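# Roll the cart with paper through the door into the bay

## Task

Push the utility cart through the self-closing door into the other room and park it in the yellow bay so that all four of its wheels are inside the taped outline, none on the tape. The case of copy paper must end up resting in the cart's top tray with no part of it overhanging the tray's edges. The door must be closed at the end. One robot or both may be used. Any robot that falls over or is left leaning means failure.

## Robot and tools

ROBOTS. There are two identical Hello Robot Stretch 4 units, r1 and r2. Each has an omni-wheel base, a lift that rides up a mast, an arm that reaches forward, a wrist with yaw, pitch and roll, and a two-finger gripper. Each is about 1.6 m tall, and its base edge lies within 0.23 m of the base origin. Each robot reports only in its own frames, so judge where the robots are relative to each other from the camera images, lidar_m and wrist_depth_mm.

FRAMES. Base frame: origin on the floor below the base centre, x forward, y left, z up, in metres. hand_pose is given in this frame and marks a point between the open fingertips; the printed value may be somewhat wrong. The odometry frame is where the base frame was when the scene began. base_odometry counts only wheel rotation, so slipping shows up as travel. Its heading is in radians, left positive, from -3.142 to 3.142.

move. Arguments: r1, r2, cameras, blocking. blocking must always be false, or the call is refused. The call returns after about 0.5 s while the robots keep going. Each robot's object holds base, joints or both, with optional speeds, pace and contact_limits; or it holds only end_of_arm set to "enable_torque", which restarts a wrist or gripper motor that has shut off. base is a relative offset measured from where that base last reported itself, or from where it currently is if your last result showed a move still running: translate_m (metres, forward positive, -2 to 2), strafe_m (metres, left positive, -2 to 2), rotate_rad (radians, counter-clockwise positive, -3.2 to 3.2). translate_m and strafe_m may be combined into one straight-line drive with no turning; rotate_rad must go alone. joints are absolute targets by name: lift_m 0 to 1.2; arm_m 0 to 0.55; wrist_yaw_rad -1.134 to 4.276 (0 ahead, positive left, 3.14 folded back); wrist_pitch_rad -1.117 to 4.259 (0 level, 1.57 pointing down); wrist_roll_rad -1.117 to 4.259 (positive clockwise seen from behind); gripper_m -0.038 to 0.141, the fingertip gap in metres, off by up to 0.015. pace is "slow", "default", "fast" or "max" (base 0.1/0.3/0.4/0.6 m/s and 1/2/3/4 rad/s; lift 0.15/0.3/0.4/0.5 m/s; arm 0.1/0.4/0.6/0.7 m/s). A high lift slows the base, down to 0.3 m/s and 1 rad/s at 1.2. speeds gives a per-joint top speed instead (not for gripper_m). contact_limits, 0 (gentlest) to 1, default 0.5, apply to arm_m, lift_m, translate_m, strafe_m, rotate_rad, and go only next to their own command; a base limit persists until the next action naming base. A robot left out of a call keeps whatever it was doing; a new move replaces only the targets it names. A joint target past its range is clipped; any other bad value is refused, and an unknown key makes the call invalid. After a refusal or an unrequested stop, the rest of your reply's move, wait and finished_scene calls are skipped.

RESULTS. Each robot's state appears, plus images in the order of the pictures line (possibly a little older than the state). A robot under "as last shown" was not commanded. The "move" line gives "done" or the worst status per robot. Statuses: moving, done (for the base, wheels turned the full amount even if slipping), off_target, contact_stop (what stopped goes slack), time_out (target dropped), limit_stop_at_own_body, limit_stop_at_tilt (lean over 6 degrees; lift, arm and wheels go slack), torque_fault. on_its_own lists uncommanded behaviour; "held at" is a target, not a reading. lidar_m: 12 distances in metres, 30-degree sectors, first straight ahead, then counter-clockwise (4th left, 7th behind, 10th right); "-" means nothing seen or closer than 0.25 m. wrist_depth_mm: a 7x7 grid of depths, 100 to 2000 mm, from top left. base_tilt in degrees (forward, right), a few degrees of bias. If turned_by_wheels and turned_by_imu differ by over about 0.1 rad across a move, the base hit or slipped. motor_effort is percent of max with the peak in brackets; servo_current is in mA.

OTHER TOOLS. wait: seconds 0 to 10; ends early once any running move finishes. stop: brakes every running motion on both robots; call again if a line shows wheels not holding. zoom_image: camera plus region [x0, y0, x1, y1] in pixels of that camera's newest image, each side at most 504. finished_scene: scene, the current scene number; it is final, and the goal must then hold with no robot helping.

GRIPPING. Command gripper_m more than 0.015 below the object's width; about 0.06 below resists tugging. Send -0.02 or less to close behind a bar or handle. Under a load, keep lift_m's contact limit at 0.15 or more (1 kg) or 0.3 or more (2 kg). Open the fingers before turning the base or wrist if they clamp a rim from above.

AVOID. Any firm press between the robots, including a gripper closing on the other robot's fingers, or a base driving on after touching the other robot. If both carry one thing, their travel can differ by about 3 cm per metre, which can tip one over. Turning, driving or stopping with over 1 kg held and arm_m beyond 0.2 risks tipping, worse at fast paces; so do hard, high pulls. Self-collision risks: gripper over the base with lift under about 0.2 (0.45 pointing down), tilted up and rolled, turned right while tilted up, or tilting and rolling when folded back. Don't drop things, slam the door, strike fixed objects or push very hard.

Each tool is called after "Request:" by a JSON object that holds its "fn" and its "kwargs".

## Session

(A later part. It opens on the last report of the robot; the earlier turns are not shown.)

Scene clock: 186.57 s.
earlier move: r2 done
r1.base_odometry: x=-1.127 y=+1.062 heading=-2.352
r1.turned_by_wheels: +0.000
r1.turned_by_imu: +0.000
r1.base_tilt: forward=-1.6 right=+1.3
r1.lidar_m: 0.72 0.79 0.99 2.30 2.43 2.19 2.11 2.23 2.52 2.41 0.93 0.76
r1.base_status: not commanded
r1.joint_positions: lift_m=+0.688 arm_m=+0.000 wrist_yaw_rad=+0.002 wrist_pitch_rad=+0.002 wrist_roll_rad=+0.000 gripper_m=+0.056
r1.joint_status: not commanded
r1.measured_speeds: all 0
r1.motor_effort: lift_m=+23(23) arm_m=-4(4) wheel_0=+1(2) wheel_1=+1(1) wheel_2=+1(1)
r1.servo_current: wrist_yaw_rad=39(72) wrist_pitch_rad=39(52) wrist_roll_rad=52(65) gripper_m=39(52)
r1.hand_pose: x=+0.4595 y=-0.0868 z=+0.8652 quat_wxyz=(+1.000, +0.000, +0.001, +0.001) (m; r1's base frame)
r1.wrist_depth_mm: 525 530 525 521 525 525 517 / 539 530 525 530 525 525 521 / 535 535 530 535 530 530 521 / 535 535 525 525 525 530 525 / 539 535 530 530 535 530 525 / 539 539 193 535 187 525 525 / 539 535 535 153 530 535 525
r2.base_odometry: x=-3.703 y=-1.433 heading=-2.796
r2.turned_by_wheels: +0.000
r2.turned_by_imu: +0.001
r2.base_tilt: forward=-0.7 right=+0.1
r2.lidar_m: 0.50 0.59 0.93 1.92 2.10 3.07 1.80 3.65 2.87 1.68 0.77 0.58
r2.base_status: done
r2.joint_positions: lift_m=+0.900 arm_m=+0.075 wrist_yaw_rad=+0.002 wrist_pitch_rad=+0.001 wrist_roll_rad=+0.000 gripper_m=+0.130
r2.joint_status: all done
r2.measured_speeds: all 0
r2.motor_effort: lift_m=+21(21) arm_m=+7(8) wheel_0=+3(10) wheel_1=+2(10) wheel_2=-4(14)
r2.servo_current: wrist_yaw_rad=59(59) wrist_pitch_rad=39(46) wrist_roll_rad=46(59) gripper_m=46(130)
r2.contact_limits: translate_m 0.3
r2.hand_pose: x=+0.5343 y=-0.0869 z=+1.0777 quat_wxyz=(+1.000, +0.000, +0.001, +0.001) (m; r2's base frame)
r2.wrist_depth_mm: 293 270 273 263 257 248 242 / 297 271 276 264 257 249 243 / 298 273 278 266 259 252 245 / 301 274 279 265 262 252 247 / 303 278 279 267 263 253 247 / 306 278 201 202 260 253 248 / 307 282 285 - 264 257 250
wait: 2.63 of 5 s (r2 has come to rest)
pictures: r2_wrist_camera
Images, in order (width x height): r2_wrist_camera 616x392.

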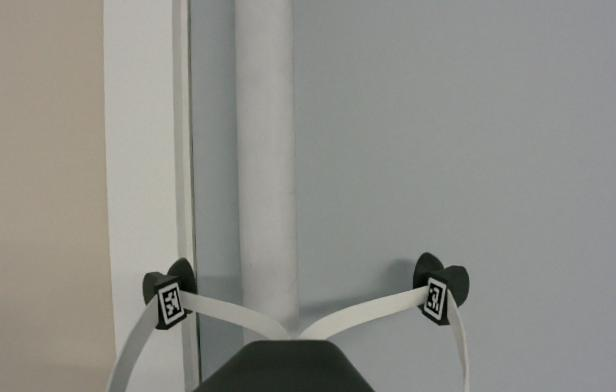

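Request:
{"fn": "move", "kwargs": {"blocking": false, "r2": {"base":{"translate_m":0.005,"strafe_m":0.022},"joints":{"gripper_m":-0.03}}}}

Request:
{"fn": "wait", "kwargs": {"seconds": 2}}

Request:
{"fn": "wait", "kwargs": {"seconds": 1.2}}

Request:
{"fn": "move", "kwargs": {"blocking": false, "r2": {"base":{"translate_m":-0.15,"strafe_m":-0.02},"contact_limits":{"translate_m":0.8},"pace":"slow"}}}

Request:
{"fn": "wait", "kwargs": {"seconds": 4, "cameras": ["r2_wrist_camera","r2_head_camera"]}}

Scene clock: 193.90 s.
move: r2 moving
r1: as last shown
r1.lidar_m: 0.74 0.78 0.99 2.29 2.42 2.19 2.10 2.24 2.48 2.42 0.92 0.76
r1.motor_effort: lift_m=+23(23) arm_m=-3(4) wheel_0=+2(2) wheel_1=+1(1) wheel_2=+1(1)
r1.servo_current: wrist_yaw_rad=46(59) wrist_pitch_rad=46(52) wrist_roll_rad=65(65) gripper_m=39(46)
r1.wrist_depth_mm: 530 525 530 530 530 521 521 / 535 539 530 525 530 525 521 / 535 535 530 525 525 530 521 / 535 535 535 530 535 525 525 / 539 535 530 535 535 530 530 / 539 535 194 535 187 530 525 / 539 544 539 154 535 535 530
r2.base_odometry: x=-3.700 y=-1.454 heading=-2.796
r2.turned_by_wheels: +0.000
r2.turned_by_imu: +0.000
r2.base_tilt: forward=-0.7 right=+0.1
r2.lidar_m: 0.49 0.62 0.91 1.91 2.06 3.05 1.81 3.69 2.88 1.63 0.76 0.58
r2.base_status: translate_m moving; strafe_m moving
r2.joint_positions: lift_m=+0.900 arm_m=+0.075 wrist_yaw_rad=+0.002 wrist_pitch_rad=+0.001 wrist_roll_rad=+0.000 gripper_m=+0.117
r2.joint_status: gripper_m moving
r2.measured_speeds: translate_m=+0.005 strafe_m=+0.023 rotate_rad=-0.002 lift_m=+0.000 arm_m=+0.000 wrist_yaw_rad=+0.000 wrist_pitch_rad=+0.000 wrist_roll_rad=+0.000
r2.motor_effort: lift_m=+21(21) arm_m=+7(8) wheel_0=-3(10) wheel_1=+4(10) wheel_2=-5(8)
r2.servo_current: wrist_yaw_rad=52(52) wrist_pitch_rad=39(46) wrist_roll_rad=46(59) gripper_m=85(91)
r2.hand_pose: x=+0.5343 y=-0.0869 z=+1.0777 quat_wxyz=(+1.000, +0.000, +0.001, +0.001) (m; r2's base frame)
r2.wrist_depth_mm: 291 267 270 187 254 246 240 / 293 270 271 186 255 247 241 / 296 271 273 188 257 250 242 / 298 272 274 189 258 249 244 / 301 274 274 190 260 251 244 / 303 291 272 190 258 251 247 / 304 296 273 - 260 254 248
pictures: none

Scene clock: 195.77 s.
earlier move: r2 done
r1.base_odometry: x=-1.127 y=+1.062 heading=-2.352
r1.turned_by_wheels: +0.000
r1.turned_by_imu: +0.000
r1.base_tilt: forward=-1.6 right=+1.2
r1.lidar_m: 0.72 0.78 1.00 2.30 2.41 2.20 2.11 2.23 2.48 2.41 0.93 0.77
r1.base_status: not commanded
r1.joint_positions: lift_m=+0.688 arm_m=+0.000 wrist_yaw_rad=+0.002 wrist_pitch_rad=+0.002 wrist_roll_rad=+0.000 gripper_m=+0.056
r1.joint_status: not commanded
r1.measured_speeds: all 0
r1.motor_effort: lift_m=+23(23) arm_m=-3(4) wheel_0=+1(2) wheel_1=+1(1) wheel_2=+1(1)
r1.servo_current: wrist_yaw_rad=39(59) wrist_pitch_rad=39(52) wrist_roll_rad=46(72) gripper_m=46(46)
r1.hand_pose: x=+0.4595 y=-0.0868 z=+0.8652 quat_wxyz=(+1.000, +0.000, +0.001, +0.001) (m; r1's base frame)
r1.wrist_depth_mm: 530 530 525 525 530 525 525 / 535 535 530 525 530 530 530 / 535 530 535 525 535 525 525 / 535 535 530 535 535 530 530 / 535 535 535 530 535 535 530 / 539 530 194 535 187 530 535 / 544 539 535 153 535 530 535
r2.base_odometry: x=-3.700 y=-1.455 heading=-2.796
r2.turned_by_wheels: +0.001
r2.turned_by_imu: +0.001
r2.base_tilt: forward=-0.6 right=+0.1
r2.lidar_m: 0.47 0.59 0.93 1.90 2.07 3.07 1.81 3.72 2.89 1.66 0.74 0.58
r2.base_status: done
r2.joint_positions: lift_m=+0.900 arm_m=+0.075 wrist_yaw_rad=+0.002 wrist_pitch_rad=+0.001 wrist_roll_rad=+0.000 gripper_m=-0.028
r2.joint_status: all done
r2.measured_speeds: all 0
r2.motor_effort: lift_m=+21(21) arm_m=-3(8) wheel_0=-4(10) wheel_1=+1(10) wheel_2=+3(8)
r2.servo_current: wrist_yaw_rad=39(59) wrist_pitch_rad=39(46) wrist_roll_rad=46(65) gripper_m=189(397)
r2.hand_pose: x=+0.5345 y=-0.0869 z=+1.0777 quat_wxyz=(+1.000, +0.000, +0.001, +0.001) (m; r2's base frame)
r2.wrist_depth_mm: 290 266 264 180 249 240 236 / 291 266 265 182 251 243 236 / 293 268 266 183 252 244 237 / 297 270 270 184 254 245 238 / 298 287 268 186 254 247 241 / 300 289 185 184 178 246 241 / 303 273 271 - 255 249 244
wait: 1.87 of 2 s (r2 has come to rest)
pictures: none

Scene clock: 196.97 s.
r1.base_odometry: x=-1.127 y=+1.062 heading=-2.352
r1.turned_by_wheels: +0.000
r1.turned_by_imu: +0.000
r1.base_tilt: forward=-1.6 right=+1.2
r1.lidar_m: 0.72 0.77 0.98 2.31 2.43 2.19 2.11 2.26 2.50 2.41 0.94 0.76
r1.base_status: not commanded
r1.joint_positions: lift_m=+0.688 arm_m=+0.000 wrist_yaw_rad=+0.002 wrist_pitch_rad=+0.002 wrist_roll_rad=+0.000 gripper_m=+0.056
r1.joint_status: not commanded
r1.measured_speeds: all 0
r1.motor_effort: lift_m=+23(23) arm_m=-3(4) wheel_0=+1(2) wheel_1=+1(1) wheel_2=+1(1)
r1.servo_current: wrist_yaw_rad=72(59) wrist_pitch_rad=46(52) wrist_roll_rad=59(72) gripper_m=46(46)
r1.hand_pose: x=+0.4595 y=-0.0868 z=+0.8652 quat_wxyz=(+1.000, +0.000, +0.001, +0.001) (m; r1's base frame)
r1.wrist_depth_mm: 535 530 530 525 521 525 521 / 535 535 530 535 530 525 525 / 535 535 525 525 535 525 535 / 535 535 535 530 535 530 530 / 539 535 535 535 535 535 530 / 544 539 194 535 187 535 530 / 544 539 539 153 535 535 530
r2.base_odometry: x=-3.700 y=-1.455 heading=-2.796
r2.turned_by_wheels: +0.000
r2.turned_by_imu: +0.000
r2.base_tilt: forward=-0.6 right=+0.1
r2.lidar_m: 0.51 0.62 0.92 1.90 2.04 3.06 1.79 3.69 2.88 1.63 0.76 0.58
r2.base_status: done
r2.joint_positions: lift_m=+0.900 arm_m=+0.075 wrist_yaw_rad=+0.002 wrist_pitch_rad=+0.001 wrist_roll_rad=+0.000 gripper_m=-0.028
r2.joint_status: all done
r2.measured_speeds: all 0
r2.motor_effort: lift_m=+21(21) arm_m=-4(8) wheel_0=-4(10) wheel_1=+1(10) wheel_2=+3(8)
r2.servo_current: wrist_yaw_rad=46(59) wrist_pitch_rad=39(46) wrist_roll_rad=52(65) gripper_m=195(397)
r2.hand_pose: x=+0.5345 y=-0.0869 z=+1.0777 quat_wxyz=(+1.000, +0.000, +0.001, +0.001) (m; r2's base frame)
r2.wrist_depth_mm: 291 266 263 180 249 241 236 / 291 267 266 181 251 242 235 / 293 268 267 183 253 243 236 / 294 271 268 184 254 244 239 / 296 286 270 185 253 247 240 / 301 289 185 183 178 247 241 / 300 274 270 - 256 249 243
wait: 1.20 s; at rest by 0.27 s
pictures: none

Scene clock: 197.47 s.
move: r2 moving
r1: as last shown
r1.base_tilt: forward=-1.6 right=+1.3
r1.lidar_m: 0.73 0.79 0.97 2.31 2.42 2.19 2.11 2.23 2.48 2.40 0.92 0.76
r1.motor_effort: lift_m=+23(23) arm_m=-4(4) wheel_0=+2(2) wheel_1=+1(1) wheel_2=+1(1)
r1.servo_current: wrist_yaw_rad=46(72) wrist_pitch_rad=46(46) wrist_roll_rad=39(59) gripper_m=46(46)
r1.wrist_depth_mm: 539 535 530 535 535 539 535 / 535 539 530 539 535 530 535 / 539 535 535 535 539 539 539 / 535 539 535 539 539 535 539 / 544 535 539 535 539 539 539 / 535 544 193 544 187 544 539 / 539 544 535 153 544 539 544
r2.base_odometry: x=-3.690 y=-1.449 heading=-2.796
r2.turned_by_wheels: +0.000
r2.turned_by_imu: +0.000
r2.base_tilt: forward=-0.6 right=+0.1
r2.lidar_m: 0.50 0.64 0.96 1.91 2.07 3.07 1.80 3.68 2.90 1.69 0.76 0.55
r2.base_status: translate_m moving; strafe_m moving
r2.joint_positions: lift_m=+0.900 arm_m=+0.075 wrist_yaw_rad=+0.002 wrist_pitch_rad=+0.001 wrist_roll_rad=+0.000 gripper_m=-0.028
r2.joint_status: not commanded
r2.measured_speeds: translate_m=-0.047 strafe_m=-0.006 rotate_rad=+0.002 lift_m=+0.000 arm_m=+0.000 wrist_yaw_rad=+0.005 wrist_pitch_rad=+0.000 wrist_roll_rad=+0.000
r2.motor_effort: lift_m=+20(21) arm_m=-4(4) wheel_0=-9(13) wheel_1=-10(11) wheel_2=+18(18)
r2.servo_current: wrist_yaw_rad=46(52) wrist_pitch_rad=46(46) wrist_roll_rad=46(59) gripper_m=189(195)
r2.contact_limits: translate_m 0.8
r2.hand_pose: x=+0.5345 y=-0.0867 z=+1.0777 quat_wxyz=(+1.000, +0.000, +0.001, +0.001) (m; r2's base frame)
r2.wrist_depth_mm: 301 289 266 179 250 243 236 / 303 291 268 181 252 243 236 / 306 291 270 182 253 244 238 / 307 296 271 185 255 245 241 / 309 297 273 186 254 247 240 / 312 298 185 184 178 248 242 / 314 282 279 - 256 251 245
pictures: none

Scene clock: 199.77 s.
earlier move: r2 done
r1.base_odometry: x=-1.127 y=+1.062 heading=-2.352
r1.turned_by_wheels: +0.000
r1.turned_by_imu: +0.000
r1.base_tilt: forward=-1.6 right=+1.3
r1.lidar_m: 0.79 0.78 0.96 2.30 2.42 2.19 2.09 2.24 2.50 2.41 0.96 0.87
r1.base_status: not commanded
r1.joint_positions: lift_m=+0.688 arm_m=+0.000 wrist_yaw_rad=+0.002 wrist_pitch_rad=+0.002 wrist_roll_rad=+0.000 gripper_m=+0.056
r1.joint_status: not commanded
r1.measured_speeds: all 0
r1.motor_effort: lift_m=+23(23) arm_m=-3(4) wheel_0=+2(2) wheel_1=+1(1) wheel_2=+1(1)
r1.servo_current: wrist_yaw_rad=52(72) wrist_pitch_rad=46(52) wrist_roll_rad=46(65) gripper_m=39(46)
r1.hand_pose: x=+0.4595 y=-0.0868 z=+0.8652 quat_wxyz=(+1.000, +0.000, +0.001, +0.001) (m; r1's base frame)
r1.wrist_depth_mm: 554 - - - - 661 - / 559 - - - - 668 - / 559 - - - - 661 676 / 564 - - - - - - / 554 - - - - - - / 554 - 190 - 187 - - / 554 140 - 137 - - 1921
r2.base_odometry: x=-3.567 y=-1.386 heading=-2.795
r2.turned_by_wheels: +0.001
r2.turned_by_imu: +0.002
r2.base_tilt: forward=-0.6 right=+0.1
r2.lidar_m: 0.46 0.78 1.12 1.94 2.09 3.12 1.66 3.67 2.86 2.09 0.84 0.58
r2.base_status: done
r2.joint_positions: lift_m=+0.900 arm_m=+0.075 wrist_yaw_rad=+0.008 wrist_pitch_rad=+0.001 wrist_roll_rad=+0.000 gripper_m=-0.028
r2.joint_status: not commanded
r2.measured_speeds: all 0
r2.motor_effort: lift_m=+21(21) arm_m=-4(4) wheel_0=-2(13) wheel_1=-6(11) wheel_2=+17(21)
r2.servo_current: wrist_yaw_rad=46(72) wrist_pitch_rad=33(46) wrist_roll_rad=52(59) gripper_m=176(195)
r2.contact_limits: translate_m 0.8
r2.hand_pose: x=+0.5350 y=-0.0851 z=+1.0777 quat_wxyz=(+1.000, +0.000, +0.001, +0.004) (m; r2's base frame)
r2.wrist_depth_mm: 455 436 258 188 257 255 256 / 462 439 259 181 258 257 258 / 466 445 260 182 259 259 258 / 466 449 263 184 260 262 262 / 473 449 263 182 264 262 260 / 477 449 183 184 180 263 264 / 477 151 267 - 266 265 265
wait: 2.30 of 4 s (r2 has come to rest)
pictures: r2_head_camera, r2_wrist_camera
Images, in order (width x height): r2_head_camera 420x560, r2_wrist_camera 616x392.

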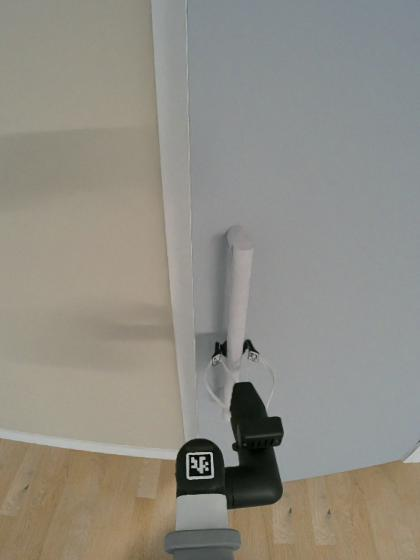

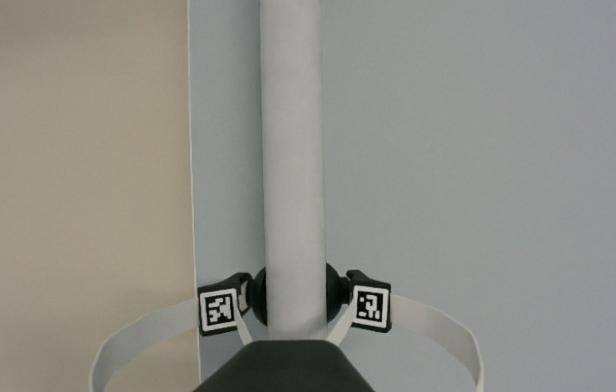

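Request:
{"fn": "move", "kwargs": {"blocking": false, "r2": {"base":{"translate_m":-0.29,"strafe_m":-0.105},"contact_limits":{"translate_m":0.8},"pace":"slow"}}}

Request:
{"fn": "wait", "kwargs": {"seconds": 5}}

Request:
{"fn": "move", "kwargs": {"blocking": false, "r2": {"base":{"translate_m":-0.29,"strafe_m":-0.26},"contact_limits":{"translate_m":0.8},"pace":"slow"}}}

Request:
{"fn": "wait", "kwargs": {"seconds": 6, "cameras": ["r2_wrist_camera","r2_head_camera","r1_head_camera"]}}

Scene clock: 205.53 s.
move: r2 moving
r1: as last shown
r1.lidar_m: 0.80 0.78 0.98 2.31 2.42 2.19 2.10 2.21 2.49 2.42 0.91 0.86
r1.servo_current: wrist_yaw_rad=52(65) wrist_pitch_rad=46(46) wrist_roll_rad=46(59) gripper_m=46(46)
r1.wrist_depth_mm: 559 - - - - 676 - / 559 - - - - 676 - / 559 - - - - 676 - / 564 - - - - - - / 564 - - - - - - / 564 - 190 - 189 - - / 559 140 - 137 - - 1863
r2.base_odometry: x=-3.556 y=-1.377 heading=-2.794
r2.turned_by_wheels: +0.001
r2.turned_by_imu: +0.001
r2.base_tilt: forward=-0.6 right=+0.1
r2.lidar_m: 0.46 0.78 1.17 1.93 2.10 3.14 1.65 3.62 2.85 2.05 0.87 0.59
r2.base_status: translate_m moving; strafe_m moving
r2.joint_positions: lift_m=+0.900 arm_m=+0.075 wrist_yaw_rad=+0.010 wrist_pitch_rad=+0.001 wrist_roll_rad=+0.000 gripper_m=-0.028
r2.joint_status: not commanded
r2.measured_speeds: translate_m=-0.049 strafe_m=-0.017 rotate_rad=+0.000 lift_m=+0.000 arm_m=+0.000 wrist_yaw_rad=+0.011 wrist_pitch_rad=+0.000 wrist_roll_rad=+0.000
r2.motor_effort: lift_m=+21(21) arm_m=-3(4) wheel_0=-3(6) wheel_1=-10(10) wheel_2=+23(23)
r2.servo_current: wrist_yaw_rad=65(65) wrist_pitch_rad=39(46) wrist_roll_rad=39(59) gripper_m=182(189)
r2.contact_limits: translate_m 0.8
r2.hand_pose: x=+0.5351 y=-0.0846 z=+1.0777 quat_wxyz=(+1.000, +0.000, +0.001, +0.005) (m; r2's base frame)
r2.wrist_depth_mm: 473 452 259 190 258 256 257 / 473 455 259 183 258 259 258 / 480 459 262 183 260 259 260 / 480 459 263 185 263 262 262 / 477 462 264 183 264 264 264 / - 466 183 185 179 265 265 / - 151 267 - 267 265 266
pictures: none

Scene clock: 209.33 s.
earlier move: r2 done
r1.base_odometry: x=-1.127 y=+1.062 heading=-2.352
r1.turned_by_wheels: +0.000
r1.turned_by_imu: +0.000
r1.base_tilt: forward=-1.6 right=+1.3
r1.lidar_m: 0.89 0.81 0.98 2.32 2.43 2.19 2.09 2.22 2.49 2.41 0.94 0.86
r1.base_status: not commanded
r1.joint_positions: lift_m=+0.688 arm_m=+0.000 wrist_yaw_rad=+0.002 wrist_pitch_rad=+0.002 wrist_roll_rad=+0.000 gripper_m=+0.056
r1.joint_status: not commanded
r1.measured_speeds: all 0
r1.motor_effort: lift_m=+23(23) arm_m=-3(4) wheel_0=+2(2) wheel_1=+1(1) wheel_2=+1(1)
r1.servo_current: wrist_yaw_rad=26(78) wrist_pitch_rad=39(52) wrist_roll_rad=52(65) gripper_m=39(46)
r1.hand_pose: x=+0.4595 y=-0.0868 z=+0.8652 quat_wxyz=(+1.000, +0.000, +0.001, +0.001) (m; r1's base frame)
r1.wrist_depth_mm: - - - - 917 - - / - - - - 946 - - / - - - - 931 - - / - - - - - - - / - - - - - - - / - - 190 - 188 - - / - 140 - 137 - 1808 -
r2.base_odometry: x=-3.330 y=-1.188 heading=-2.793
r2.turned_by_wheels: +0.001
r2.turned_by_imu: +0.010
r2.base_tilt: forward=-0.7 right=+0.0
r2.lidar_m: 0.49 1.10 1.62 2.07 2.26 3.35 1.36 3.43 2.70 2.67 1.27 0.63
r2.base_status: done
r2.joint_positions: lift_m=+0.900 arm_m=+0.075 wrist_yaw_rad=+0.021 wrist_pitch_rad=+0.001 wrist_roll_rad=+0.000 gripper_m=-0.028
r2.joint_status: not commanded
r2.measured_speeds: all 0
r2.on_its_own: wrist_yaw_rad is at rest, and its servo_current (117 mA) is outside its rest range (0 to 104 mA)
r2.motor_effort: lift_m=+21(21) arm_m=-4(4) wheel_0=+8(13) wheel_1=-2(10) wheel_2=+21(27)
r2.servo_current: wrist_yaw_rad=117(137) wrist_pitch_rad=46(46) wrist_roll_rad=52(59) gripper_m=169(189)
r2.contact_limits: translate_m 0.8
r2.hand_pose: x=+0.5361 y=-0.0814 z=+1.0777 quat_wxyz=(+1.000, +0.000, +0.001, +0.010) (m; r2's base frame)
r2.wrist_depth_mm: - - 247 268 285 306 325 / - - 249 271 287 307 329 / - 244 252 272 287 309 329 / - 246 253 195 289 310 329 / - 245 254 194 291 312 334 / - 165 182 187 180 317 334 / - 147 254 - 296 312 340
wait: 3.80 of 5 s (r2 has come to rest)
pictures: none

Scene clock: 209.83 s.
move: r2 moving
r1: as last shown
r1.lidar_m: 0.89 0.79 1.00 2.30 2.42 2.18 2.10 2.24 2.50 2.41 0.95 0.85
r1.servo_current: wrist_yaw_rad=59(59) wrist_pitch_rad=39(52) wrist_roll_rad=46(52) gripper_m=39(46)
r1.wrist_depth_mm: - - - - 931 - - / - - - - 946 - - / - - - - 946 - - / - - - - - - - / - - - - - - - / - - 191 - 188 - - / - 140 - 137 - 1756 -
r2.base_odometry: x=-3.324 y=-1.177 heading=-2.790
r2.turned_by_wheels: +0.003
r2.turned_by_imu: +0.004
r2.base_tilt: forward=-0.6 right=+0.0
r2.lidar_m: 0.48 1.08 1.62 2.10 2.26 3.40 1.33 3.41 2.70 2.66 1.25 0.65
r2.base_status: translate_m moving; strafe_m moving
r2.joint_positions: lift_m=+0.900 arm_m=+0.075 wrist_yaw_rad=+0.021 wrist_pitch_rad=+0.001 wrist_roll_rad=+0.000 gripper_m=-0.028
r2.joint_status: not commanded
r2.measured_speeds: translate_m=-0.038 strafe_m=-0.035 rotate_rad=+0.003 lift_m=+0.000 arm_m=+0.000 wrist_yaw_rad=+0.000 wrist_pitch_rad=+0.000 wrist_roll_rad=+0.000
r2.motor_effort: lift_m=+21(21) arm_m=-4(4) wheel_0=+17(20) wheel_1=-5(7) wheel_2=+25(27)
r2.servo_current: wrist_yaw_rad=124(137) wrist_pitch_rad=39(46) wrist_roll_rad=46(52) gripper_m=169(169)
r2.contact_limits: translate_m 0.8
r2.hand_pose: x=+0.5361 y=-0.0814 z=+1.0777 quat_wxyz=(+1.000, +0.000, +0.001, +0.010) (m; r2's base frame)
r2.wrist_depth_mm: - - 248 271 286 306 327 / - - 249 272 286 307 327 / - 245 252 272 290 310 327 / - 247 253 186 289 310 332 / - 246 254 196 293 312 334 / - 165 184 187 180 319 336 / - 154 254 - 297 324 340
pictures: none

Scene clock: 214.57 s.
earlier move: r2 done
r1.base_odometry: x=-1.127 y=+1.062 heading=-2.352
r1.turned_by_wheels: +0.000
r1.turned_by_imu: +0.000
r1.base_tilt: forward=-1.6 right=+1.3
r1.lidar_m: 0.93 0.80 0.99 2.31 2.41 2.19 2.11 2.24 2.44 2.42 0.94 0.84
r1.base_status: not commanded
r1.joint_positions: lift_m=+0.688 arm_m=+0.000 wrist_yaw_rad=+0.002 wrist_pitch_rad=+0.002 wrist_roll_rad=+0.000 gripper_m=+0.056
r1.joint_status: not commanded
r1.measured_speeds: all 0
r1.motor_effort: lift_m=+23(23) arm_m=-4(4) wheel_0=+2(2) wheel_1=+1(1) wheel_2=+0(1)
r1.servo_current: wrist_yaw_rad=65(65) wrist_pitch_rad=46(52) wrist_roll_rad=52(72) gripper_m=39(52)
r1.hand_pose: x=+0.4595 y=-0.0868 z=+0.8652 quat_wxyz=(+1.000, +0.000, +0.001, +0.001) (m; r1's base frame)
r1.wrist_depth_mm: - - - - - - - / - - - - 1138 - - / - - - - 1118 - - / - - - - - - - / - - - - - - - / - - 191 - 187 - - / - 140 - 137 1118 1808 -
r2.base_odometry: x=-3.148 y=-0.845 heading=-2.790
r2.turned_by_wheels: +0.000
r2.turned_by_imu: +0.389
r2.base_tilt: forward=-0.6 right=+0.0
r2.lidar_m: 0.49 1.51 2.36 2.45 3.36 1.26 3.52 2.49 2.39 1.54 0.90 0.59
r2.base_status: done
r2.joint_positions: lift_m=+0.900 arm_m=+0.075 wrist_yaw_rad=+0.026 wrist_pitch_rad=+0.001 wrist_roll_rad=+0.000 gripper_m=-0.028
r2.joint_status: not commanded
r2.measured_speeds: all 0
r2.on_its_own: wrist_yaw_rad is at rest, and its servo_current (156 mA) is outside its rest range (0 to 104 mA)
r2.motor_effort: lift_m=+21(21) arm_m=-8(8) wheel_0=+19(28) wheel_1=-2(7) wheel_2=+20(27)
r2.servo_current: wrist_yaw_rad=156(169) wrist_pitch_rad=39(46) wrist_roll_rad=39(59) gripper_m=143(169)
r2.contact_limits: translate_m 0.8
r2.hand_pose: x=+0.5367 y=-0.0800 z=+1.0777 quat_wxyz=(+1.000, +0.000, +0.001, +0.013) (m; r2's base frame)
r2.wrist_depth_mm: - - 255 253 255 255 255 / - - 256 181 256 257 257 / 1921 - 256 182 258 258 258 / 1921 - 259 258 259 258 259 / 1863 - 260 182 260 260 260 / 1921 159 182 183 182 263 263 / - 137 265 - 265 - 265
wait: 4.73 of 6 s (r2 has come to rest)
pictures: r1_head_camera, r2_head_camera, r2_wrist_camera
Images, in order (width x height): r1_head_camera 420x560, r2_head_camera 420x560, r2_wrist_camera 616x392.

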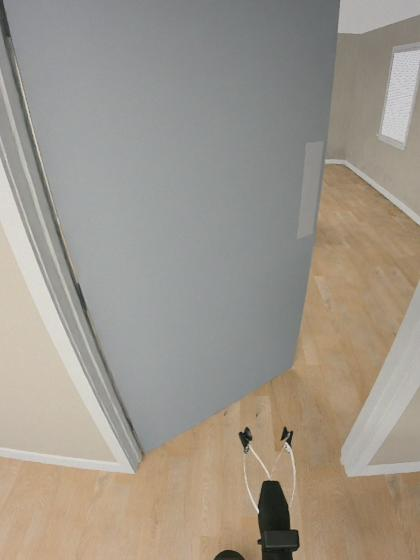

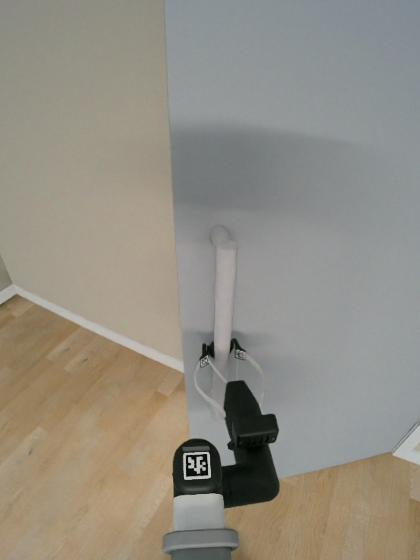

